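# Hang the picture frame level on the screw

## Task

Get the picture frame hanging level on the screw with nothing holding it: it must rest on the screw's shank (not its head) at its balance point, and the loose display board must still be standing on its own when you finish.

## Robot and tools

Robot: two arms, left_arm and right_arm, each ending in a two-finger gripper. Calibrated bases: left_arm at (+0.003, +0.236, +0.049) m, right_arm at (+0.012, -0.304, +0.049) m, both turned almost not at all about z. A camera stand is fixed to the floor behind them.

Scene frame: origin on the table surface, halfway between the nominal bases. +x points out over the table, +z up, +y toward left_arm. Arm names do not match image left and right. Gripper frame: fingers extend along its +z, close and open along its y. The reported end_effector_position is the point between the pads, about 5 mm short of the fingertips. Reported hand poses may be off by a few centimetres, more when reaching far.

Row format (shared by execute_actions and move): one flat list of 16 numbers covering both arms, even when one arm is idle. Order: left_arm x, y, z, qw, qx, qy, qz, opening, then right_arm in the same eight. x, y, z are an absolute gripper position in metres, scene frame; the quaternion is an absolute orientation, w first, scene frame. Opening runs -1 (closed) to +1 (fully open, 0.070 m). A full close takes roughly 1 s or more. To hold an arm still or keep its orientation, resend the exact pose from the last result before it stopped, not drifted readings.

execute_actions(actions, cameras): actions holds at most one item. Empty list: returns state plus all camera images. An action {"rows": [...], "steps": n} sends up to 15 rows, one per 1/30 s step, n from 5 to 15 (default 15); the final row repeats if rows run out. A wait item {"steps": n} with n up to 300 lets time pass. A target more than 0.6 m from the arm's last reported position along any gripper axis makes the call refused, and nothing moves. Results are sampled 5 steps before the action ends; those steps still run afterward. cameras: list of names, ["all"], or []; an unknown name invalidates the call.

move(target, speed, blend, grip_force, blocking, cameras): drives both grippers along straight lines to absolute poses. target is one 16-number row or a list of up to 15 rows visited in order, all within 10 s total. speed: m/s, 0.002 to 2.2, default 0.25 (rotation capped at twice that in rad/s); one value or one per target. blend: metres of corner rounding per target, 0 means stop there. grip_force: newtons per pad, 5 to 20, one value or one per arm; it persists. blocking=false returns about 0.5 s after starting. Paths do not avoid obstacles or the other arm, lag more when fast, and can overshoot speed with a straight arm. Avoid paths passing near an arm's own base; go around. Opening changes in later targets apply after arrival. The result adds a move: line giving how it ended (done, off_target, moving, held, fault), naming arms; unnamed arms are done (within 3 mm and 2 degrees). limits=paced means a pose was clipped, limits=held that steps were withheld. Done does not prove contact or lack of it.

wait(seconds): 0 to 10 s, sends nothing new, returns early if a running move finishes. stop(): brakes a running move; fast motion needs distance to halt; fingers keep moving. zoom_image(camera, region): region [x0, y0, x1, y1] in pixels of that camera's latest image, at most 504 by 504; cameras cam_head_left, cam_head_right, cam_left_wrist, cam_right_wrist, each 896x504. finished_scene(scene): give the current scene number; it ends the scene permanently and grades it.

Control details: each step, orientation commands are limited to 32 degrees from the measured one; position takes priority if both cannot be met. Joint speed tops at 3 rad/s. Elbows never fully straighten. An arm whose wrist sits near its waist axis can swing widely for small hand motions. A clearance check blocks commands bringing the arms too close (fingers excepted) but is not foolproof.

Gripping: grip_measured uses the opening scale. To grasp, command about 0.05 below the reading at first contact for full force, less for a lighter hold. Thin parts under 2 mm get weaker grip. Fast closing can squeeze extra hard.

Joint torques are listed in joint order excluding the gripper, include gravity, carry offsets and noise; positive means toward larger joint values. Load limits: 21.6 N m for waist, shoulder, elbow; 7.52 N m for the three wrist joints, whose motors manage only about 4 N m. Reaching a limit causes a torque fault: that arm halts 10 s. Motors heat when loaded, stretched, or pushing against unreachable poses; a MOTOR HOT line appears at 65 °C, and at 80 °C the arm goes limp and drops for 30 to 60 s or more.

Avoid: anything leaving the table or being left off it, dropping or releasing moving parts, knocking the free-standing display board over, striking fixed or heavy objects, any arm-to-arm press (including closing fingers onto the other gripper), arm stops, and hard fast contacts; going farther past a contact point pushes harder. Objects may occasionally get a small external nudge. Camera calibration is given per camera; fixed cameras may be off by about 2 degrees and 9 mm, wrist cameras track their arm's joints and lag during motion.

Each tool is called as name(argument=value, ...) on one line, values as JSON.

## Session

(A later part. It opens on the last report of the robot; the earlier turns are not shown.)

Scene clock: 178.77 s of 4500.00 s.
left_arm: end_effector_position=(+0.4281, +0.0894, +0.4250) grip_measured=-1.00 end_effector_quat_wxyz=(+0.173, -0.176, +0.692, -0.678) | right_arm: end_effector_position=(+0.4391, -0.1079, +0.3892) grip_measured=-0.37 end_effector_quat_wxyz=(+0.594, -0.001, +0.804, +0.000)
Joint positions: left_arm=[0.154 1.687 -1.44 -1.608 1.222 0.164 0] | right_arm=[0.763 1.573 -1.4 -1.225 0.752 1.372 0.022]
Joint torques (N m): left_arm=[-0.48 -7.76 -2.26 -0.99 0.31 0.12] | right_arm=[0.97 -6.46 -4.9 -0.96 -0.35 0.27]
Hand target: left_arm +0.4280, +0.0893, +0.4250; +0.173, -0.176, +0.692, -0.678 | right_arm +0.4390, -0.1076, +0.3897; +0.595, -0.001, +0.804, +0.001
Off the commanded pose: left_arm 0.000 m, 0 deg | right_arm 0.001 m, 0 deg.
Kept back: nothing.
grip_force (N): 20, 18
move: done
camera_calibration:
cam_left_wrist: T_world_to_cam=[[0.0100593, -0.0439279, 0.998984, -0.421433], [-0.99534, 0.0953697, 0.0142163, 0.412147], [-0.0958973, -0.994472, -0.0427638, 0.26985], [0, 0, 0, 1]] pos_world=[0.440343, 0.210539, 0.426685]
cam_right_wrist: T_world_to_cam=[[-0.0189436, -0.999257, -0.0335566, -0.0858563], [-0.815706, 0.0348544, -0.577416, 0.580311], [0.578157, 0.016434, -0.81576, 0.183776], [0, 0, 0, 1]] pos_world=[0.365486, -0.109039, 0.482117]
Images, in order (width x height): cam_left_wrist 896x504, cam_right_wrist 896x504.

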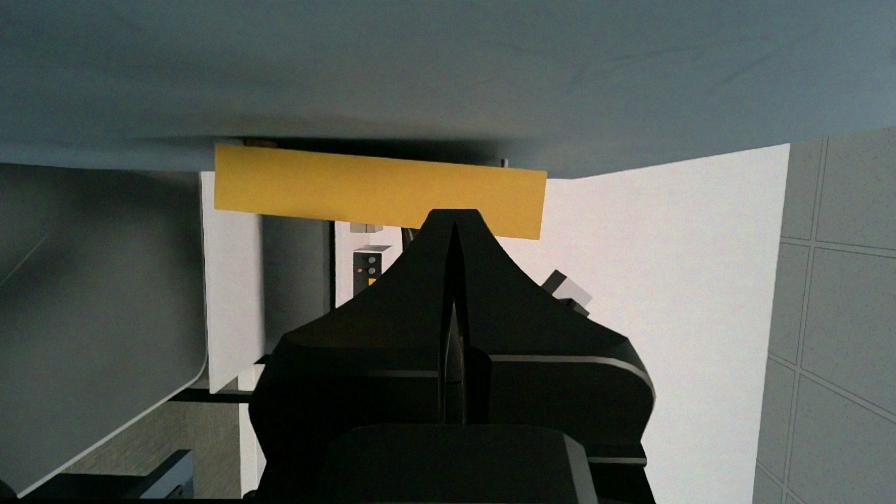

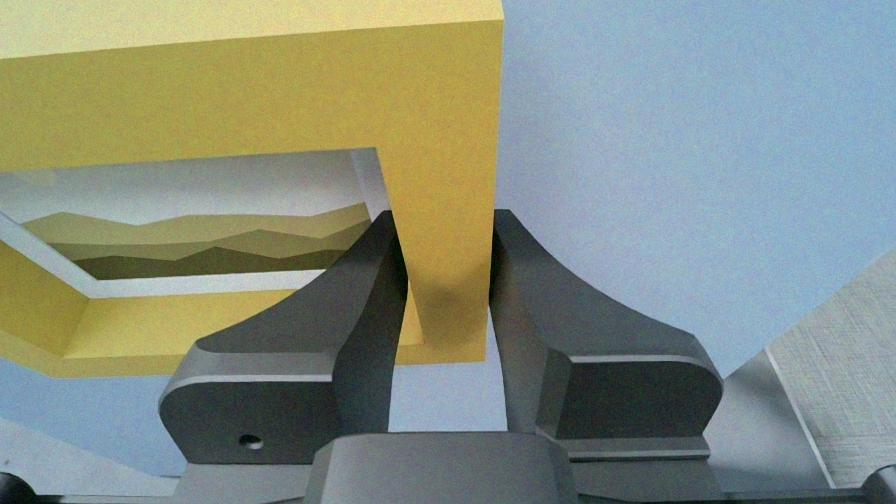

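move(target=[[0.428,0.0893,0.425,0.173,-0.176,0.692,-0.678,-1,0.4392,-0.1078,0.3893,0.595,-0.001,0.804,0.001,-0.8],[0.428,0.0893,0.425,0.173,-0.176,0.692,-0.678,-1,0.4395,-0.1082,0.3910,0.595,-0.001,0.804,0.001,-0.8]], speed=0.03, cameras=["cam_left_wrist","cam_right_wrist"])

zoom_image(camera="cam_left_wrist", region=[470, 130, 600, 203])

move(target=[[0.428,0.0893,0.425,0.173,-0.176,0.692,-0.678,-1,0.4395,-0.1097,0.3910,0.595,-0.001,0.804,0.001,-0.8]], speed=0.03, cameras=["cam_left_wrist","cam_right_wrist"])

zoom_image(camera="cam_left_wrist", region=[470, 130, 600, 203])

Scene clock: 180.87 s of 4500.00 s.
left_arm: end_effector_position=(+0.4281, +0.0894, +0.4250) grip_measured=-1.00 end_effector_quat_wxyz=(+0.173, -0.176, +0.692, -0.678) | right_arm: end_effector_position=(+0.4394, -0.1080, +0.3902) grip_measured=-0.44 end_effector_quat_wxyz=(+0.594, -0.001, +0.804, +0.001)
Joint positions: left_arm=[0.154 1.687 -1.44 -1.608 1.222 0.164 0] | right_arm=[0.761 1.573 -1.404 -1.219 0.75 1.365 0.02]
Joint torques (N m): left_arm=[-0.48 -7.64 -2.46 -1 0.29 0.09] | right_arm=[-1.65 -7.52 -6.02 -1.31 -0.05 0.3]
Hand target: left_arm +0.4280, +0.0893, +0.4250; +0.173, -0.176, +0.692, -0.678 | right_arm +0.4395, -0.1082, +0.3910; +0.595, -0.001, +0.804, +0.001
Off the commanded pose: left_arm 0.000 m, 0 deg | right_arm 0.001 m, 0 deg.
Kept back: nothing.
grip_force (N): 20, 18
move: done
camera_calibration:
cam_left_wrist: T_world_to_cam=[[0.0100593, -0.0439279, 0.998984, -0.421433], [-0.99534, 0.0953697, 0.0142163, 0.412147], [-0.0958973, -0.994472, -0.0427638, 0.26985], [0, 0, 0, 1]] pos_world=[0.440343, 0.210539, 0.426685]
cam_right_wrist: T_world_to_cam=[[-0.0175272, -0.999265, -0.0340919, -0.0862721], [-0.815914, 0.0340025, -0.577172, 0.581086], [0.577907, 0.0176999, -0.815911, 0.184666], [0, 0, 0, 1]] pos_world=[0.365885, -0.109236, 0.483116]
Images, in order (width x height): cam_left_wrist 896x504, cam_right_wrist 896x504.

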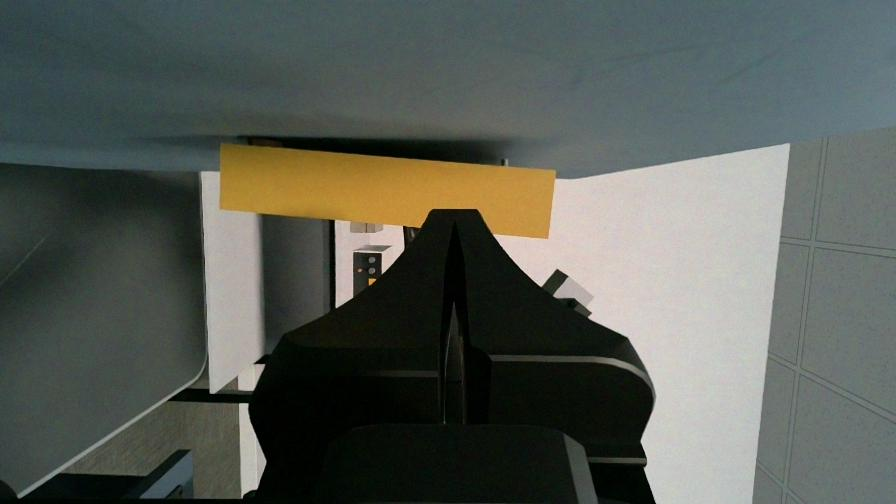

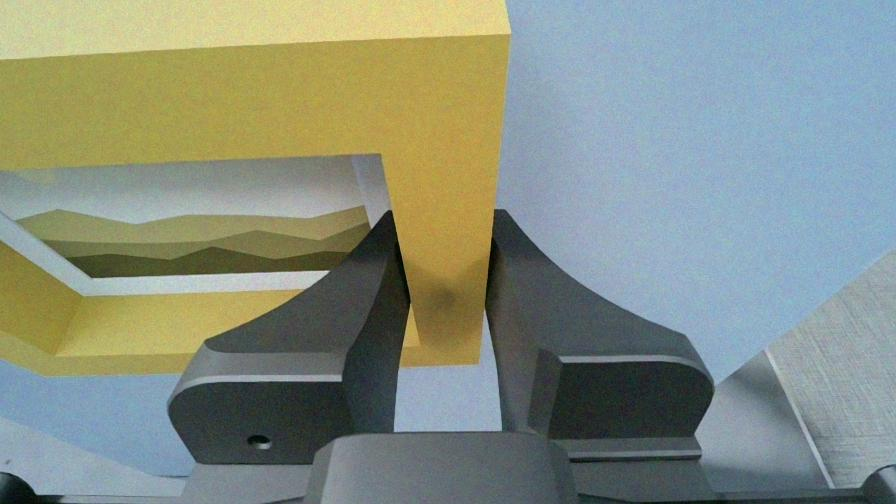

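Scaled by 3.877 from the camera's 896x504 image, which has a finer 1280x720 frame.

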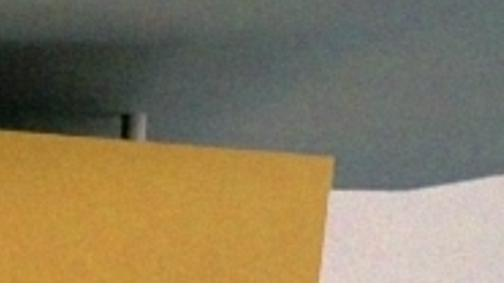

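Scene clock: 181.57 s of 4500.00 s.
left_arm: end_effector_position=(+0.4281, +0.0894, +0.4250) grip_measured=-1.00 end_effector_quat_wxyz=(+0.173, -0.176, +0.692, -0.678) | right_arm: end_effector_position=(+0.4395, -0.1096, +0.3913) grip_measured=-0.44 end_effector_quat_wxyz=(+0.595, -0.001, +0.804, +0.001)
Joint positions: left_arm=[0.154 1.687 -1.44 -1.608 1.222 0.164 0] | right_arm=[0.757 1.569 -1.403 -1.219 0.747 1.364 0.02]
Joint torques (N m): left_arm=[-0.51 -7.54 -2.45 -0.99 0.29 0.12] | right_arm=[-2.07 -7.65 -4.39 -1.25 -0.04 0.16]
Hand target: left_arm +0.4280, +0.0893, +0.4250; +0.173, -0.176, +0.692, -0.678 | right_arm +0.4395, -0.1097, +0.3910; +0.595, -0.001, +0.804, +0.001
Off the commanded pose: left_arm 0.000 m, 0 deg | right_arm 0.000 m, 0 deg.
Kept back: nothing.
grip_force (N): 20, 18
move: done
camera_calibration:
cam_left_wrist: T_world_to_cam=[[0.0100593, -0.0439279, 0.998984, -0.421433], [-0.99534, 0.0953697, 0.0142163, 0.412147], [-0.0958973, -0.994472, -0.0427638, 0.26985], [0, 0, 0, 1]] pos_world=[0.440343, 0.210539, 0.426685]
cam_right_wrist: T_world_to_cam=[[-0.0182108, -0.9992, -0.0355999, -0.0869474], [-0.814657, 0.0354712, -0.578858, 0.582165], [0.579658, 0.0184602, -0.814651, 0.184402], [0, 0, 0, 1]] pos_world=[0.365791, -0.110932, 0.484119]
Images, in order (width x height): cam_left_wrist 896x504, cam_right_wrist 896x504.

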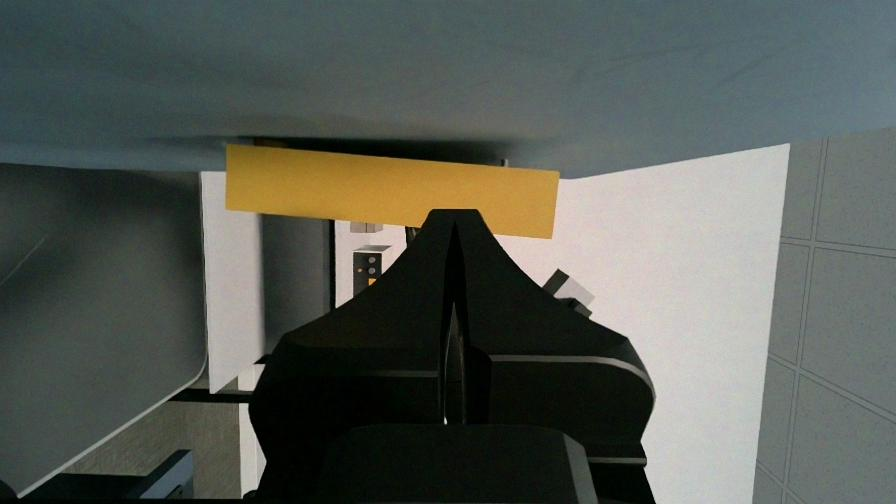

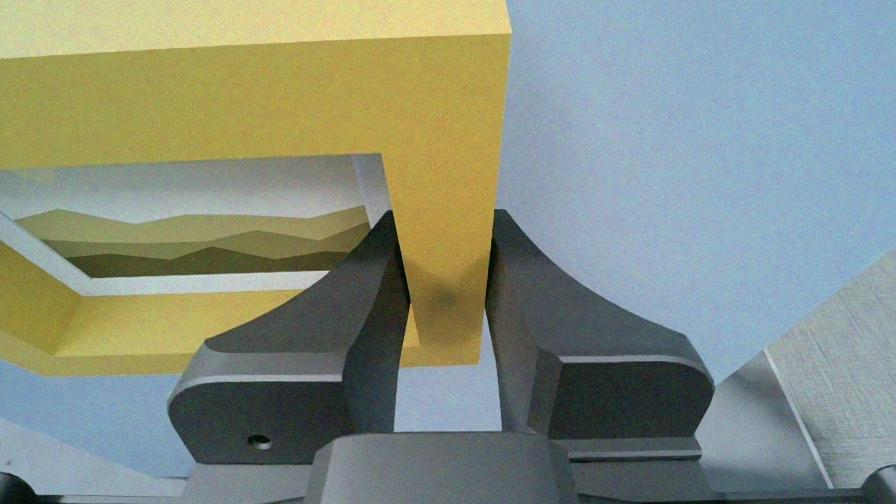

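Scaled by 3.877 from the camera's 896x504 image, which has a finer 1280x720 frame.

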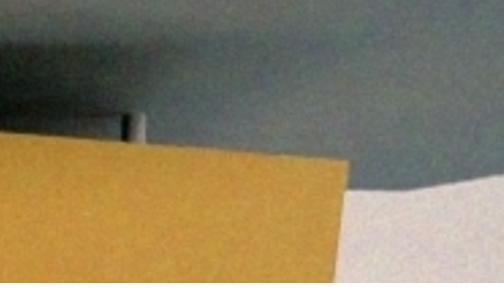

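move(target=[[0.428,0.0893,0.425,0.173,-0.176,0.692,-0.678,-1,0.4395,-0.1097,0.3885,0.595,-0.001,0.804,0.001,-0.8]], speed=0.03, cameras=["cam_left_wrist","cam_right_wrist"])

zoom_image(camera="cam_left_wrist", region=[470, 130, 600, 203])

move(target=[[0.428,0.0893,0.425,0.173,-0.176,0.692,-0.678,-1,0.4395,-0.1097,0.3870,0.595,-0.001,0.804,0.001,-0.8]], speed=0.03, cameras=["cam_left_wrist","cam_right_wrist"])

zoom_image(camera="cam_left_wrist", region=[470, 130, 600, 203])

Scene clock: 182.67 s of 4500.00 s.
left_arm: end_effector_position=(+0.4281, +0.0894, +0.4250) grip_measured=-1.00 end_effector_quat_wxyz=(+0.173, -0.176, +0.692, -0.678) | right_arm: end_effector_position=(+0.4395, -0.1092, +0.3902) grip_measured=-0.45 end_effector_quat_wxyz=(+0.596, -0.001, +0.803, +0.002)
Joint positions: left_arm=[0.154 1.687 -1.44 -1.608 1.222 0.164 0] | right_arm=[0.757 1.568 -1.394 -1.231 0.741 1.377 0.019]
Joint torques (N m): left_arm=[-0.56 -7.62 -2.52 -1 0.3 0.11] | right_arm=[-3.11 -4.65 -1.68 0.05 1.31 0.14]
Hand target: left_arm +0.4280, +0.0893, +0.4250; +0.173, -0.176, +0.692, -0.678 | right_arm +0.4395, -0.1097, +0.3885; +0.595, -0.001, +0.804, +0.001
Off the commanded pose: left_arm 0.000 m, 0 deg | right_arm 0.002 m, 0 deg.
Kept back: nothing.
grip_force (N): 20, 18
move: done
camera_calibration:
cam_left_wrist: T_world_to_cam=[[0.0100593, -0.0439279, 0.998984, -0.421433], [-0.99534, 0.0953697, 0.0142163, 0.412147], [-0.0958973, -0.994472, -0.0427638, 0.26985], [0, 0, 0, 1]] pos_world=[0.440343, 0.210539, 0.426685]
cam_right_wrist: T_world_to_cam=[[-0.0154901, -0.999212, -0.036553, -0.0874322], [-0.812719, 0.0338776, -0.58167, 0.581591], [0.582449, 0.0206972, -0.812603, 0.181669], [0, 0, 0, 1]] pos_world=[0.365503, -0.110826, 0.482723]
Images, in order (width x height): cam_left_wrist 896x504, cam_right_wrist 896x504.

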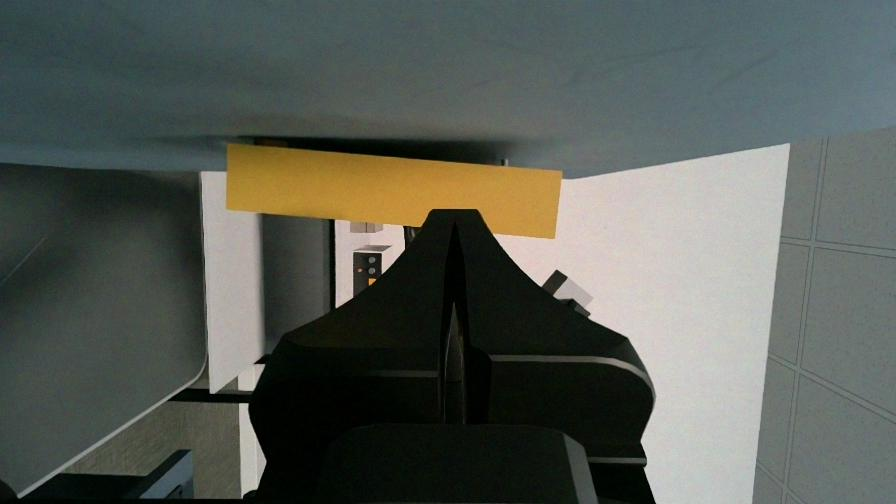

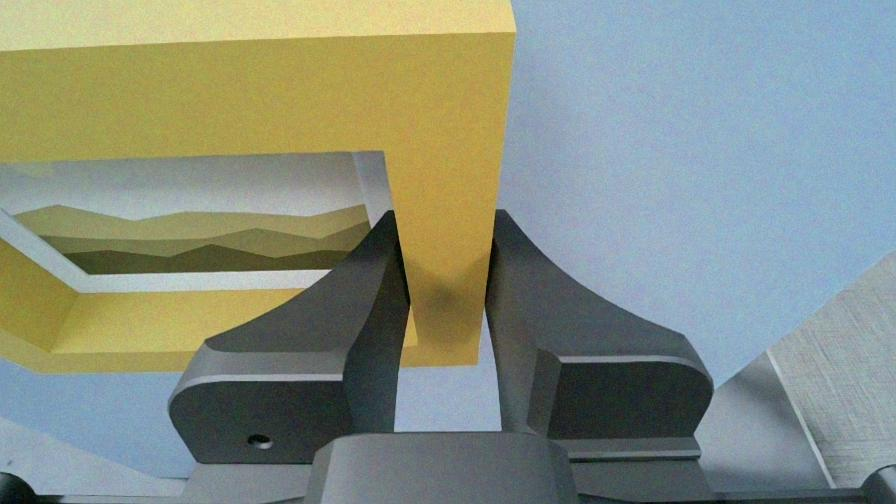

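Scaled by 3.877 from the camera's 896x504 image, which has a finer 1280x720 frame.

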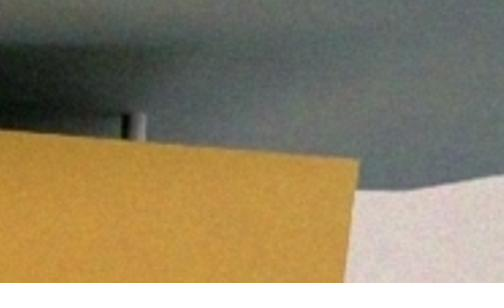

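Scene clock: 183.37 s of 4500.00 s.
left_arm: end_effector_position=(+0.4281, +0.0894, +0.4250) grip_measured=-1.00 end_effector_quat_wxyz=(+0.173, -0.176, +0.692, -0.678) | right_arm: end_effector_position=(+0.4395, -0.1092, +0.3888) grip_measured=-0.45 end_effector_quat_wxyz=(+0.597, -0.002, +0.803, +0.002)
Joint positions: left_arm=[0.154 1.687 -1.44 -1.608 1.222 0.164 0] | right_arm=[0.757 1.568 -1.388 -1.237 0.739 1.385 0.019]
Joint torques (N m): left_arm=[-0.49 -7.79 -2.75 -1.02 0.29 0.09] | right_arm=[-6.33 -1.88 1.18 1.07 2.57 -0.09]
Hand target: left_arm +0.4280, +0.0893, +0.4250; +0.173, -0.176, +0.692, -0.678 | right_arm +0.4395, -0.1097, +0.3870; +0.595, -0.001, +0.804, +0.001
Off the commanded pose: left_arm 0.000 m, 0 deg | right_arm 0.002 m, 0 deg.
Kept back: nothing.
grip_force (N): 20, 18
move: done
camera_calibration:
cam_left_wrist: T_world_to_cam=[[0.0100593, -0.0439279, 0.998984, -0.421433], [-0.99534, 0.0953697, 0.0142163, 0.412147], [-0.0958973, -0.994472, -0.0427638, 0.26985], [0, 0, 0, 1]] pos_world=[0.440343, 0.210539, 0.426685]
cam_right_wrist: T_world_to_cam=[[-0.0153985, -0.999238, -0.0358543, -0.0877582], [-0.812638, 0.0333993, -0.581811, 0.580759], [0.582565, 0.0201775, -0.812533, 0.180396], [0, 0, 0, 1]] pos_world=[0.365503, -0.110728, 0.481323]
Images, in order (width x height): cam_left_wrist 896x504, cam_right_wrist 896x504.

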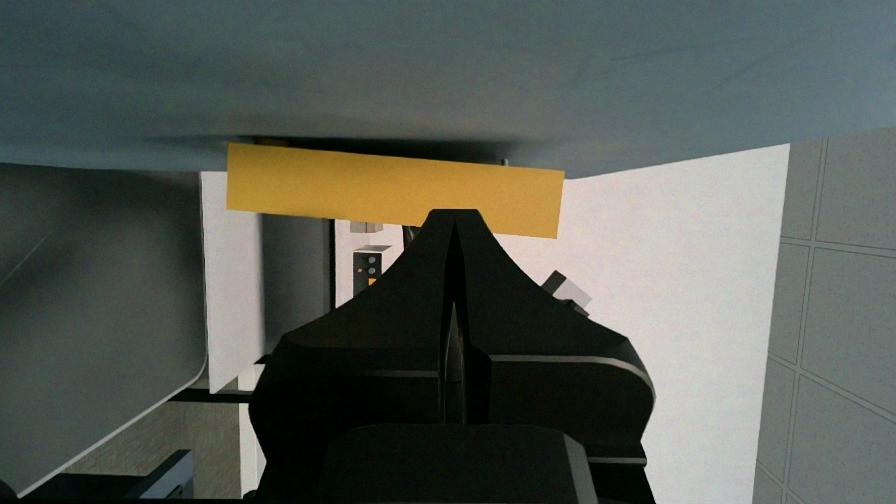

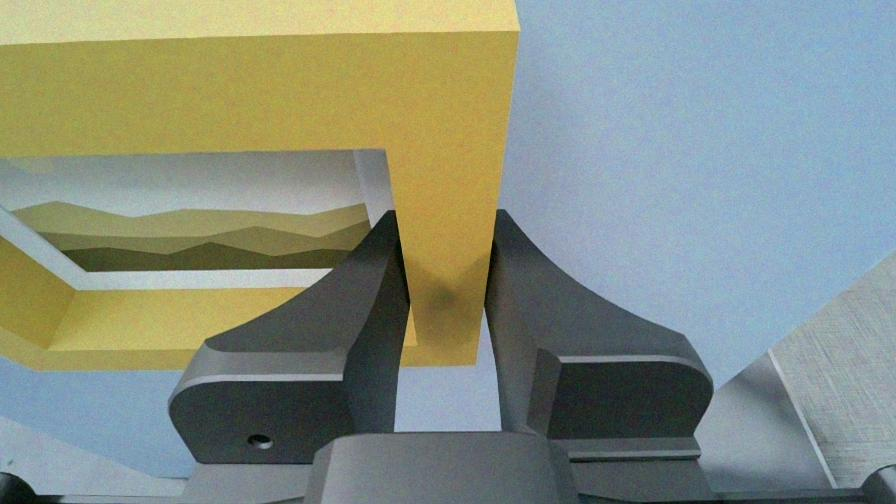

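Scaled by 3.877 from the camera's 896x504 image, which has a finer 1280x720 frame.

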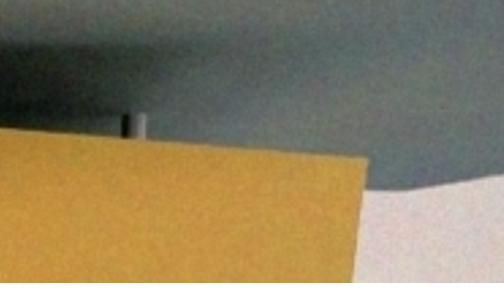

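move(target=[[0.428,0.0893,0.425,0.173,-0.176,0.692,-0.678,-1,0.4395,-0.1094,0.3890,0.595,-0.001,0.804,0.001,-0.8],[0.428,0.0893,0.425,0.173,-0.176,0.692,-0.678,-1,0.4395,-0.1094,0.3890,0.595,-0.001,0.804,0.001,-0.37]], speed=0.03, cameras=["cam_left_wrist","cam_right_wrist"])

zoom_image(camera="cam_left_wrist", region=[470, 130, 600, 203])

Scene clock: 185.13 s of 4500.00 s.
left_arm: end_effector_position=(+0.4281, +0.0894, +0.4250) grip_measured=-1.00 end_effector_quat_wxyz=(+0.173, -0.176, +0.692, -0.678) | right_arm: end_effector_position=(+0.4396, -0.1096, +0.3879) grip_measured=-0.36 end_effector_quat_wxyz=(+0.594, -0.001, +0.805, +0.000)
Joint positions: left_arm=[0.154 1.687 -1.44 -1.608 1.222 0.164 0] | right_arm=[0.757 1.571 -1.394 -1.226 0.746 1.373 0.022]
Joint torques (N m): left_arm=[-0.6 -7.65 -2.47 -1.01 0.29 0.09] | right_arm=[0.49 -8.15 -5.75 -1.34 -0.44 0.46]
Hand target: left_arm +0.4280, +0.0893, +0.4250; +0.173, -0.176, +0.692, -0.678 | right_arm +0.4395, -0.1094, +0.3890; +0.595, -0.001, +0.804, +0.001
Off the commanded pose: left_arm 0.000 m, 0 deg | right_arm 0.001 m, 0 deg.
Kept back: nothing.
grip_force (N): 20, 18
move: done
camera_calibration:
cam_left_wrist: T_world_to_cam=[[0.0100593, -0.0439279, 0.998984, -0.421433], [-0.99534, 0.0953697, 0.0142163, 0.412147], [-0.0958973, -0.994472, -0.0427638, 0.26985], [0, 0, 0, 1]] pos_world=[0.440343, 0.210539, 0.426685]
cam_right_wrist: T_world_to_cam=[[-0.0188681, -0.999287, -0.032697, -0.0878291], [-0.816285, 0.0342803, -0.576631, 0.58001], [0.577341, 0.0158101, -0.81635, 0.182931], [0, 0, 0, 1]] pos_world=[0.366183, -0.110542, 0.480916]
Images, in order (width x height): cam_left_wrist 896x504, cam_right_wrist 896x504.

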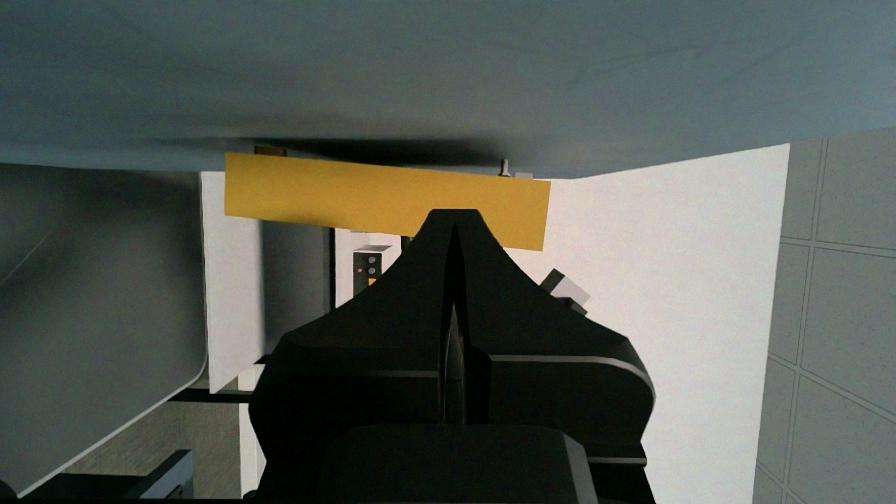

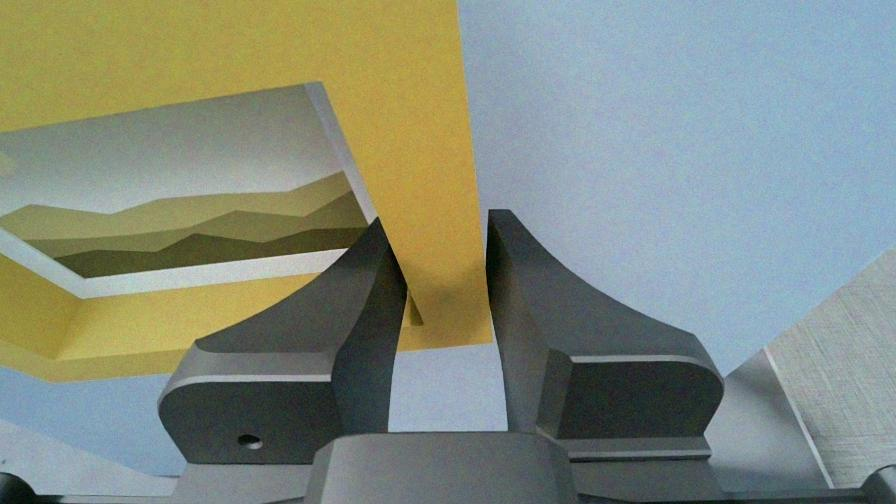

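Scaled by 3.877 from the camera's 896x504 image, which has a finer 1280x720 frame.

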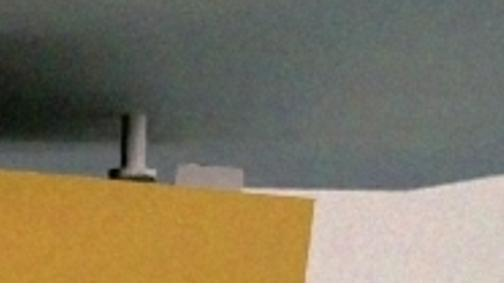

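move(target=[[0.428,0.0893,0.425,0.173,-0.176,0.692,-0.678,-1,0.4396,-0.1096,0.3880,0.595,-0.001,0.804,0.001,-0.8]], speed=0.03, cameras=["all"])

zoom_image(camera="cam_left_wrist", region=[470, 130, 600, 203])

Scene clock: 186.23 s of 4500.00 s.
left_arm: end_effector_position=(+0.4281, +0.0894, +0.4250) grip_measured=-1.00 end_effector_quat_wxyz=(+0.173, -0.176, +0.692, -0.678) | right_arm: end_effector_position=(+0.4396, -0.1093, +0.3883) grip_measured=-0.45 end_effector_quat_wxyz=(+0.595, -0.001, +0.804, +0.001)
Joint positions: left_arm=[0.154 1.687 -1.44 -1.608 1.222 0.164 0] | right_arm=[0.757 1.57 -1.391 -1.231 0.743 1.38 0.019]
Joint torques (N m): left_arm=[-0.49 -7.84 -2.62 -0.99 0.32 0.12] | right_arm=[-1.38 -6.59 -4.3 -1.14 -0.13 0.34]
Hand target: left_arm +0.4280, +0.0893, +0.4250; +0.173, -0.176, +0.692, -0.678 | right_arm +0.4396, -0.1096, +0.3880; +0.595, -0.001, +0.804, +0.001
Off the commanded pose: left_arm 0.000 m, 0 deg | right_arm 0.000 m, 0 deg.
Kept back: nothing.
grip_force (N): 20, 18
move: done
camera_calibration:
cam_left_wrist: T_world_to_cam=[[0.0100593, -0.0439279, 0.998984, -0.421433], [-0.99534, 0.0953697, 0.0142163, 0.412147], [-0.0958973, -0.994472, -0.0427638, 0.26985], [0, 0, 0, 1]] pos_world=[0.440343, 0.210539, 0.426685]
cam_right_wrist: T_world_to_cam=[[-0.017561, -0.999234, -0.0349703, -0.0872982], [-0.814676, 0.0345767, -0.578885, 0.580421], [0.579651, 0.0183236, -0.814659, 0.181886], [0, 0, 0, 1]] pos_world=[0.365892, -0.110633, 0.481119]

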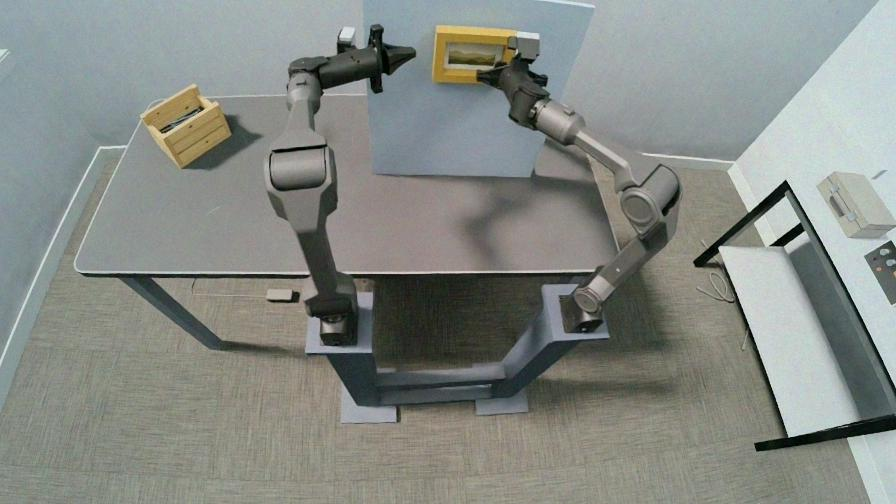

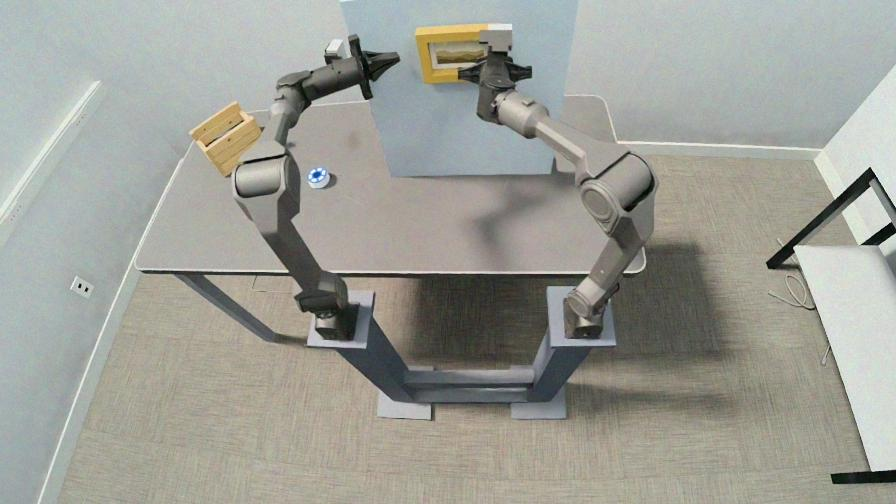

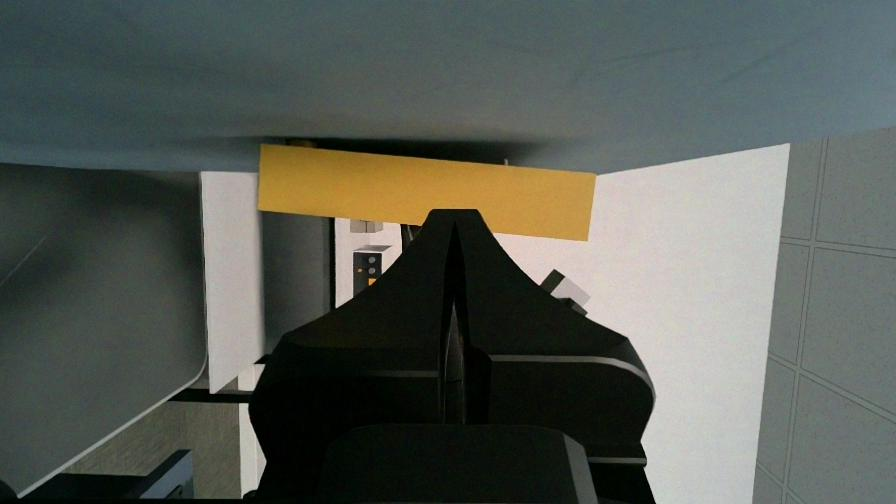

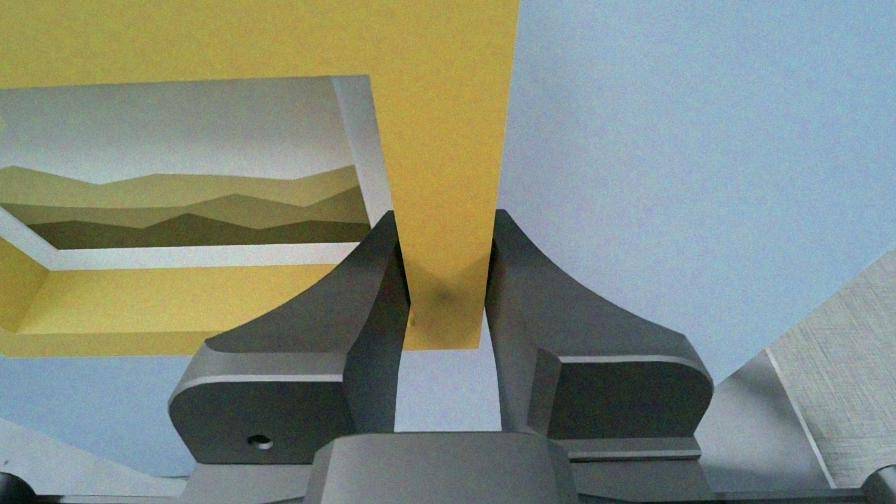

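Scaled by 3.877 from the camera's 896x504 image, which has a finer 1280x720 frame.

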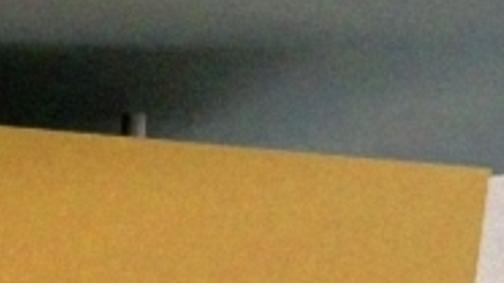

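move(target=[[0.428,0.0893,0.425,0.173,-0.176,0.692,-0.678,-1,0.4390,-0.1096,0.3900,0.595,-0.001,0.804,0.001,-0.8],[0.428,0.0893,0.425,0.173,-0.176,0.692,-0.678,-1,0.4260,-0.1096,0.3900,0.595,-0.001,0.804,0.001,-0.8]], speed=0.04, cameras=["cam_left_wrist","cam_right_wrist"])

zoom_image(camera="cam_left_wrist", region=[470, 130, 630, 220])

Scene clock: 187.73 s of 4500.00 s.
left_arm: end_effector_position=(+0.4281, +0.0894, +0.4250) grip_measured=-1.00 end_effector_quat_wxyz=(+0.173, -0.176, +0.692, -0.678) | right_arm: end_effector_position=(+0.4258, -0.1097, +0.3901) grip_measured=-0.45 end_effector_quat_wxyz=(+0.595, -0.001, +0.804, +0.001)
Joint positions: left_arm=[0.154 1.687 -1.44 -1.608 1.222 0.164 0] | right_arm=[0.79 1.534 -1.358 -1.236 0.775 1.391 0.019]
Joint torques (N m): left_arm=[-0.32 -7.85 -2.54 -0.99 0.29 0.08] | right_arm=[-0.42 -6.7 -4.76 -1.21 -0.33 0.3]
Hand target: left_arm +0.4280, +0.0893, +0.4250; +0.173, -0.176, +0.692, -0.678 | right_arm +0.4260, -0.1096, +0.3900; +0.595, -0.001, +0.804, +0.001
Off the commanded pose: left_arm 0.000 m, 0 deg | right_arm 0.000 m, 0 deg.
Kept back: nothing.
grip_force (N): 20, 18
move: done
camera_calibration:
cam_left_wrist: T_world_to_cam=[[0.0100593, -0.0439279, 0.998984, -0.421433], [-0.99534, 0.0953697, 0.0142163, 0.412147], [-0.0958973, -0.994472, -0.0427638, 0.26985], [0, 0, 0, 1]] pos_world=[0.440343, 0.210539, 0.426685]
cam_right_wrist: T_world_to_cam=[[-0.0181777, -0.999233, -0.0346736, -0.0876052], [-0.814864, 0.0349013, -0.5786, 0.570191], [0.579367, 0.0177367, -0.814874, 0.191494], [0, 0, 0, 1]] pos_world=[0.35209, -0.110835, 0.482919]
Images, in order (width x height): cam_left_wrist 896x504, cam_right_wrist 896x504.

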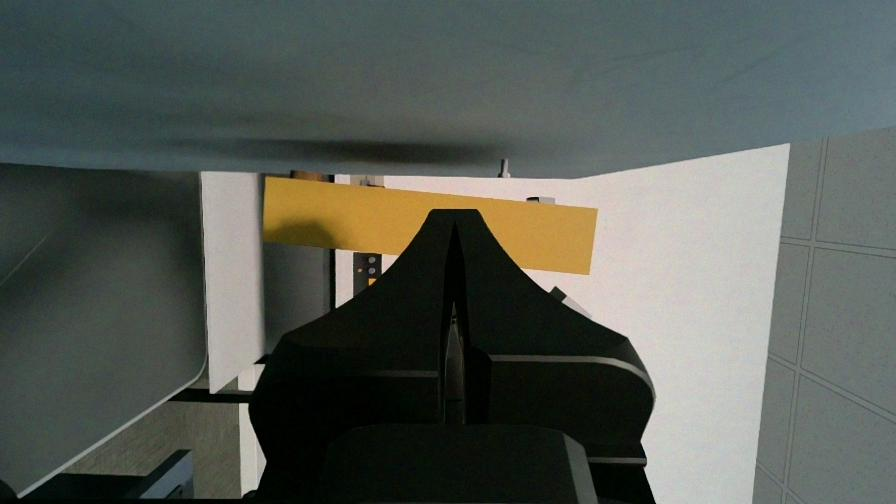

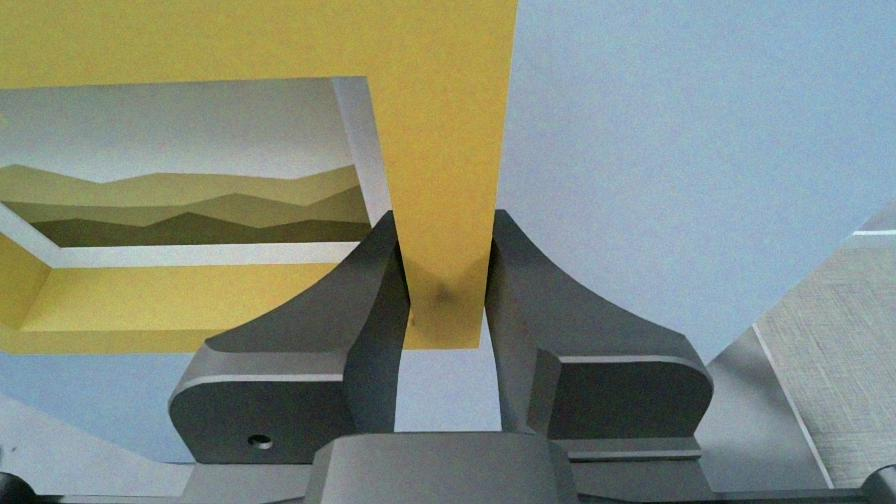

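Scaled by 3.150 from the camera's 896x504 image, which has a finer 1280x720 frame.

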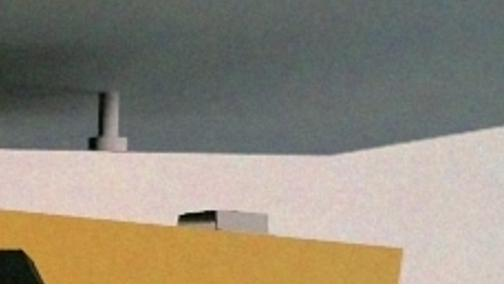

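zoom_image(camera="cam_left_wrist", region=[490, 155, 570, 215])

Scaled by 6.300 from the camera's 896x504 image, which has a finer 1280x720 frame.

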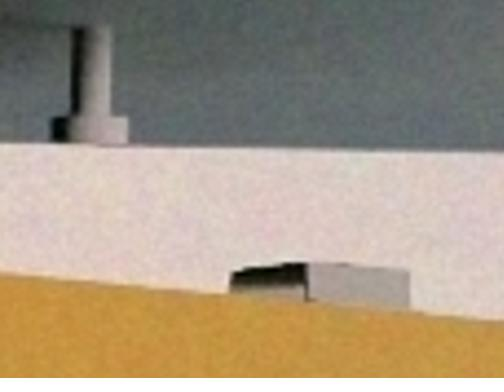

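move(target=[[0.428,0.0893,0.425,0.173,-0.176,0.692,-0.678,-1,0.4100,-0.1096,0.4300,0.595,-0.001,0.804,0.001,-1]], speed=0.1, grip_force=[20, 20], cameras=["cam_left_wrist"])

zoom_image(camera="cam_left_wrist", region=[560, 185, 760, 295])

Scene clock: 189.20 s of 4500.00 s.
left_arm: end_effector_position=(+0.4281, +0.0894, +0.4250) grip_measured=-1.00 end_effector_quat_wxyz=(+0.173, -0.176, +0.692, -0.678) | right_arm: end_effector_position=(+0.4098, -0.1098, +0.4309) grip_measured=-0.45 end_effector_quat_wxyz=(+0.595, +0.000, +0.804, +0.001)
Joint positions: left_arm=[0.154 1.687 -1.44 -1.608 1.222 0.164 0] | right_arm=[0.831 1.504 -1.488 -1.116 0.874 1.215 0.019]
Joint torques (N m): left_arm=[-0.42 -7.97 -2.39 -0.99 0.28 0.12] | right_arm=[-0.2 -5.69 -4.44 -1.3 -0.58 0.46]
Hand target: left_arm +0.4280, +0.0893, +0.4250; +0.173, -0.176, +0.692, -0.678 | right_arm +0.4100, -0.1096, +0.4300; +0.595, -0.001, +0.804, +0.001
Off the commanded pose: left_arm 0.000 m, 0 deg | right_arm 0.001 m, 0 deg.
Kept back: nothing.
move: done
camera_calibration:
cam_left_wrist: T_world_to_cam=[[0.0100593, -0.0439279, 0.998984, -0.421433], [-0.99534, 0.0953697, 0.0142163, 0.412147], [-0.0958973, -0.994472, -0.0427638, 0.26985], [0, 0, 0, 1]] pos_world=[0.440343, 0.210539, 0.426685]
Images, in order (width x height): cam_left_wrist 896x504.

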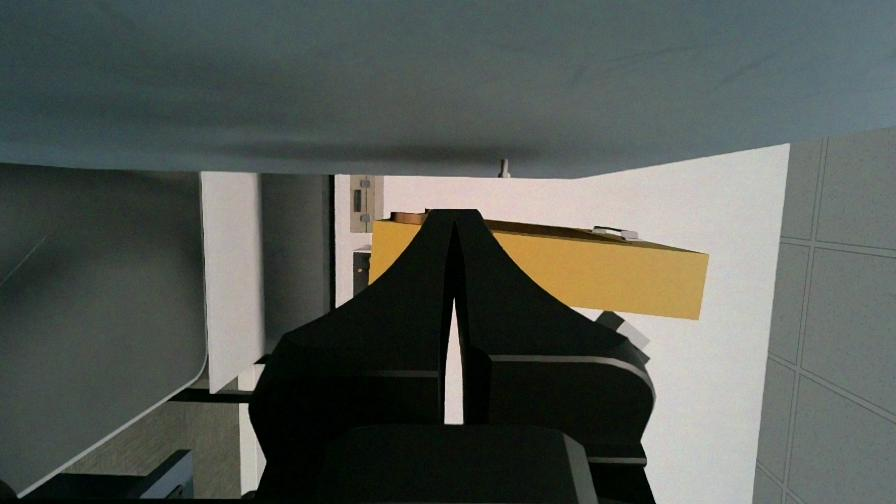

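Scaled by 2.520 from the camera's 896x504 image, which has a finer 1280x720 frame.

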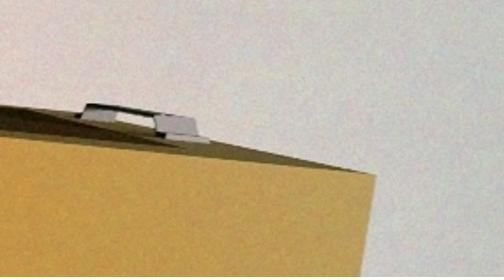

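zoom_image(camera="cam_left_wrist", region=[585, 215, 655, 255])

Scaled by 7.200 from the camera's 896x504 image, which has a finer 1280x720 frame.

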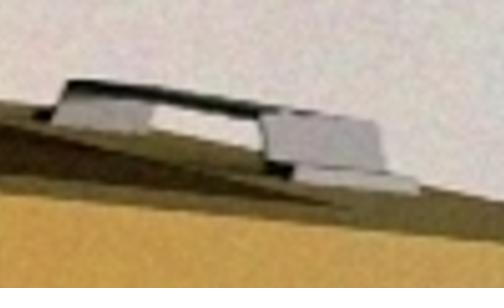

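move(target=[[0.428,0.0893,0.425,0.173,-0.176,0.692,-0.678,-1,0.4250,-0.1090,0.3950,0.595,-0.001,0.804,0.001,-0.9],[0.428,0.0893,0.425,0.173,-0.176,0.692,-0.678,-1,0.4280,-0.1090,0.3805,0.595,-0.001,0.804,0.001,-0.9]], speed=0.08, blend=[0.003, 0], cameras=["cam_left_wrist","cam_right_wrist"])

zoom_image(camera="cam_left_wrist", region=[490, 150, 570, 210])

Scene clock: 192.40 s of 4500.00 s.
left_arm: end_effector_position=(+0.4281, +0.0894, +0.4250) grip_measured=-1.00 end_effector_quat_wxyz=(+0.173, -0.176, +0.692, -0.678) | right_arm: end_effector_position=(+0.4279, -0.1089, +0.3797) grip_measured=-0.45 end_effector_quat_wxyz=(+0.594, -0.001, +0.804, +0.001)
Joint positions: left_arm=[0.154 1.687 -1.44 -1.608 1.222 0.164 0] | right_arm=[0.786 1.542 -1.327 -1.273 0.759 1.441 0.019]
Joint torques (N m): left_arm=[-0.39 -7.72 -2.51 -0.99 0.27 0.06] | right_arm=[-0.09 -7.34 -5.6 -1.03 -0.17 0.07]
Hand target: left_arm +0.4280, +0.0893, +0.4250; +0.173, -0.176, +0.692, -0.678 | right_arm +0.4280, -0.1090, +0.3805; +0.595, -0.001, +0.804, +0.001
Off the commanded pose: left_arm 0.000 m, 0 deg | right_arm 0.001 m, 0 deg.
Kept back: nothing.
move: done
camera_calibration:
cam_left_wrist: T_world_to_cam=[[0.0100593, -0.0439279, 0.998984, -0.421433], [-0.99534, 0.0953697, 0.0142163, 0.412147], [-0.0958973, -0.994472, -0.0427638, 0.26985], [0, 0, 0, 1]] pos_world=[0.440343, 0.210539, 0.426685]
cam_right_wrist: T_world_to_cam=[[-0.0177497, -0.999271, -0.0337869, -0.0876983], [-0.815536, 0.0340192, -0.577705, 0.565792], [0.578433, 0.0173004, -0.815546, 0.182356], [0, 0, 0, 1]] pos_world=[0.354387, -0.110037, 0.472617]
Images, in order (width x height): cam_left_wrist 896x504, cam_right_wrist 896x504.

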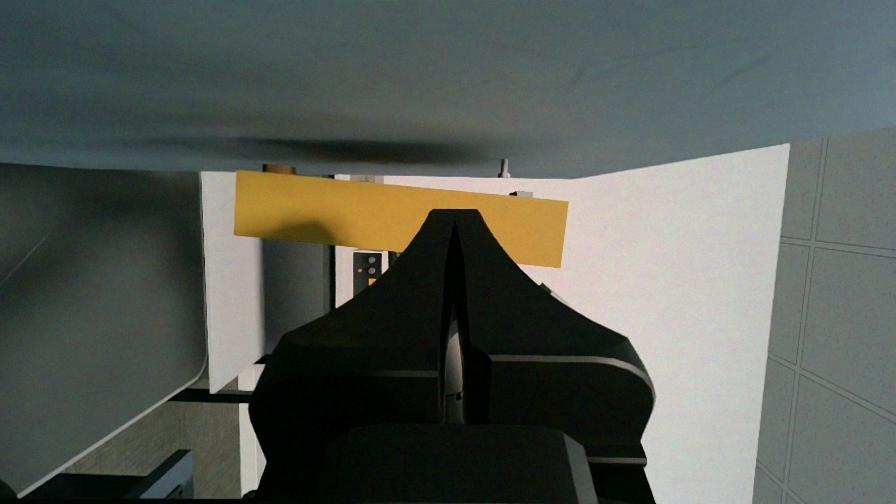

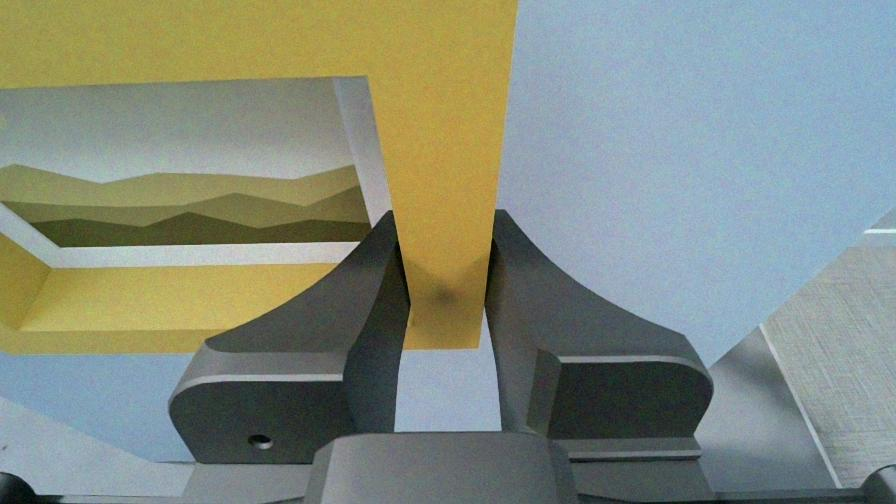

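Scaled by 6.300 from the camera's 896x504 image, which has a finer 1280x720 frame.

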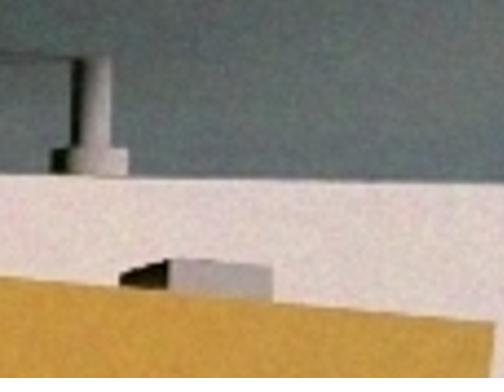

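move(target=[[0.428,0.0893,0.425,0.173,-0.176,0.692,-0.678,-1,0.4415,-0.1090,0.3803,0.595,-0.001,0.804,0.001,-0.9]], speed=0.04, cameras=["cam_left_wrist","cam_right_wrist"])

zoom_image(camera="cam_left_wrist", region=[490, 150, 570, 210])

Scene clock: 193.90 s of 4500.00 s.
left_arm: end_effector_position=(+0.4281, +0.0894, +0.4250) grip_measured=-1.00 end_effector_quat_wxyz=(+0.173, -0.176, +0.692, -0.678) | right_arm: end_effector_position=(+0.4409, -0.1089, +0.3804) grip_measured=-0.44 end_effector_quat_wxyz=(+0.595, -0.001, +0.804, +0.001)
Joint positions: left_arm=[0.154 1.687 -1.44 -1.608 1.222 0.164 0] | right_arm=[0.755 1.575 -1.367 -1.259 0.732 1.419 0.02]
Joint torques (N m): left_arm=[-0.34 -7.8 -2.47 -1.01 0.28 0.09] | right_arm=[-2.31 -4.14 -6.12 -1.65 -0.67 0.56]
Hand target: left_arm +0.4280, +0.0893, +0.4250; +0.173, -0.176, +0.692, -0.678 | right_arm +0.4415, -0.1090, +0.3803; +0.595, -0.001, +0.804, +0.001
Off the commanded pose: left_arm 0.000 m, 0 deg | right_arm 0.001 m, 0 deg.
Kept back: nothing.
move: done
camera_calibration:
cam_left_wrist: T_world_to_cam=[[0.0100593, -0.0439279, 0.998984, -0.421433], [-0.99534, 0.0953697, 0.0142163, 0.412147], [-0.0958973, -0.994472, -0.0427638, 0.26985], [0, 0, 0, 1]] pos_world=[0.440343, 0.210539, 0.426685]
cam_right_wrist: T_world_to_cam=[[-0.0180041, -0.999216, -0.0352522, -0.0868483], [-0.81545, 0.0350763, -0.577763, 0.576836], [0.578547, 0.0183443, -0.815443, 0.175492], [0, 0, 0, 1]] pos_world=[0.367287, -0.110233, 0.473317]
Images, in order (width x height): cam_left_wrist 896x504, cam_right_wrist 896x504.

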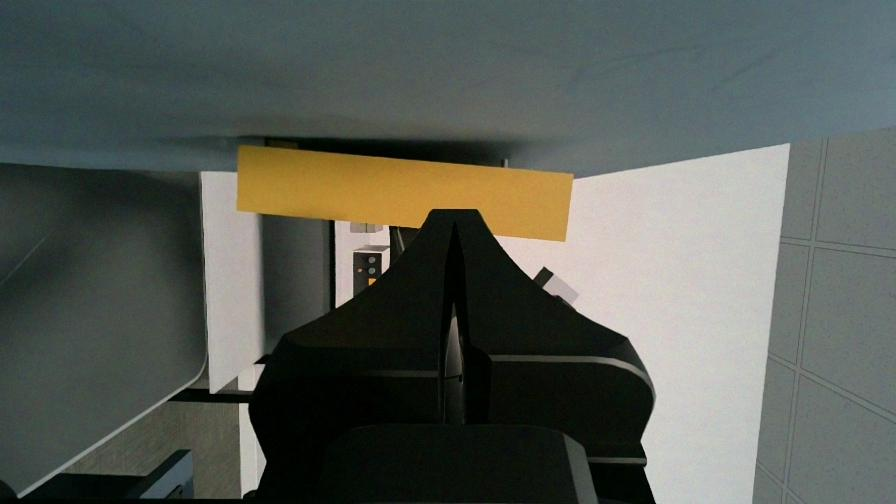

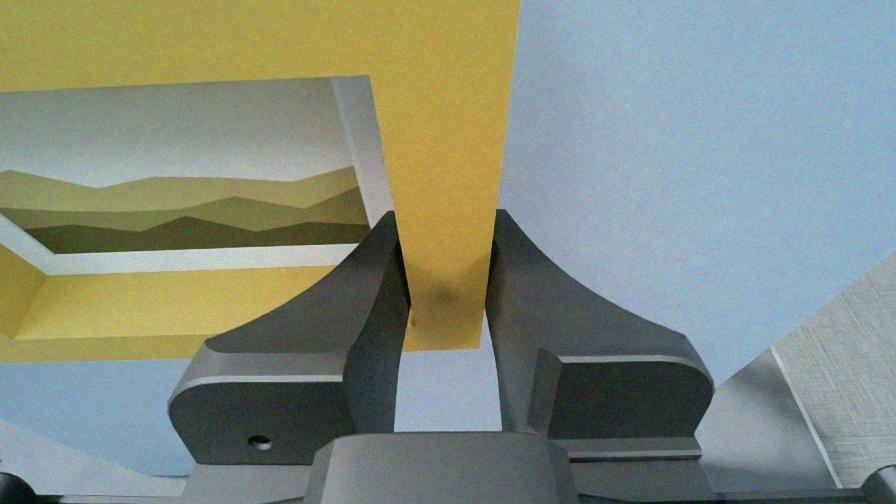

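Scaled by 6.300 from the camera's 896x504 image, which has a finer 1280x720 frame.

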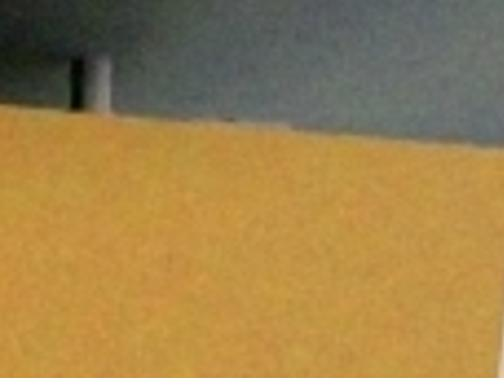

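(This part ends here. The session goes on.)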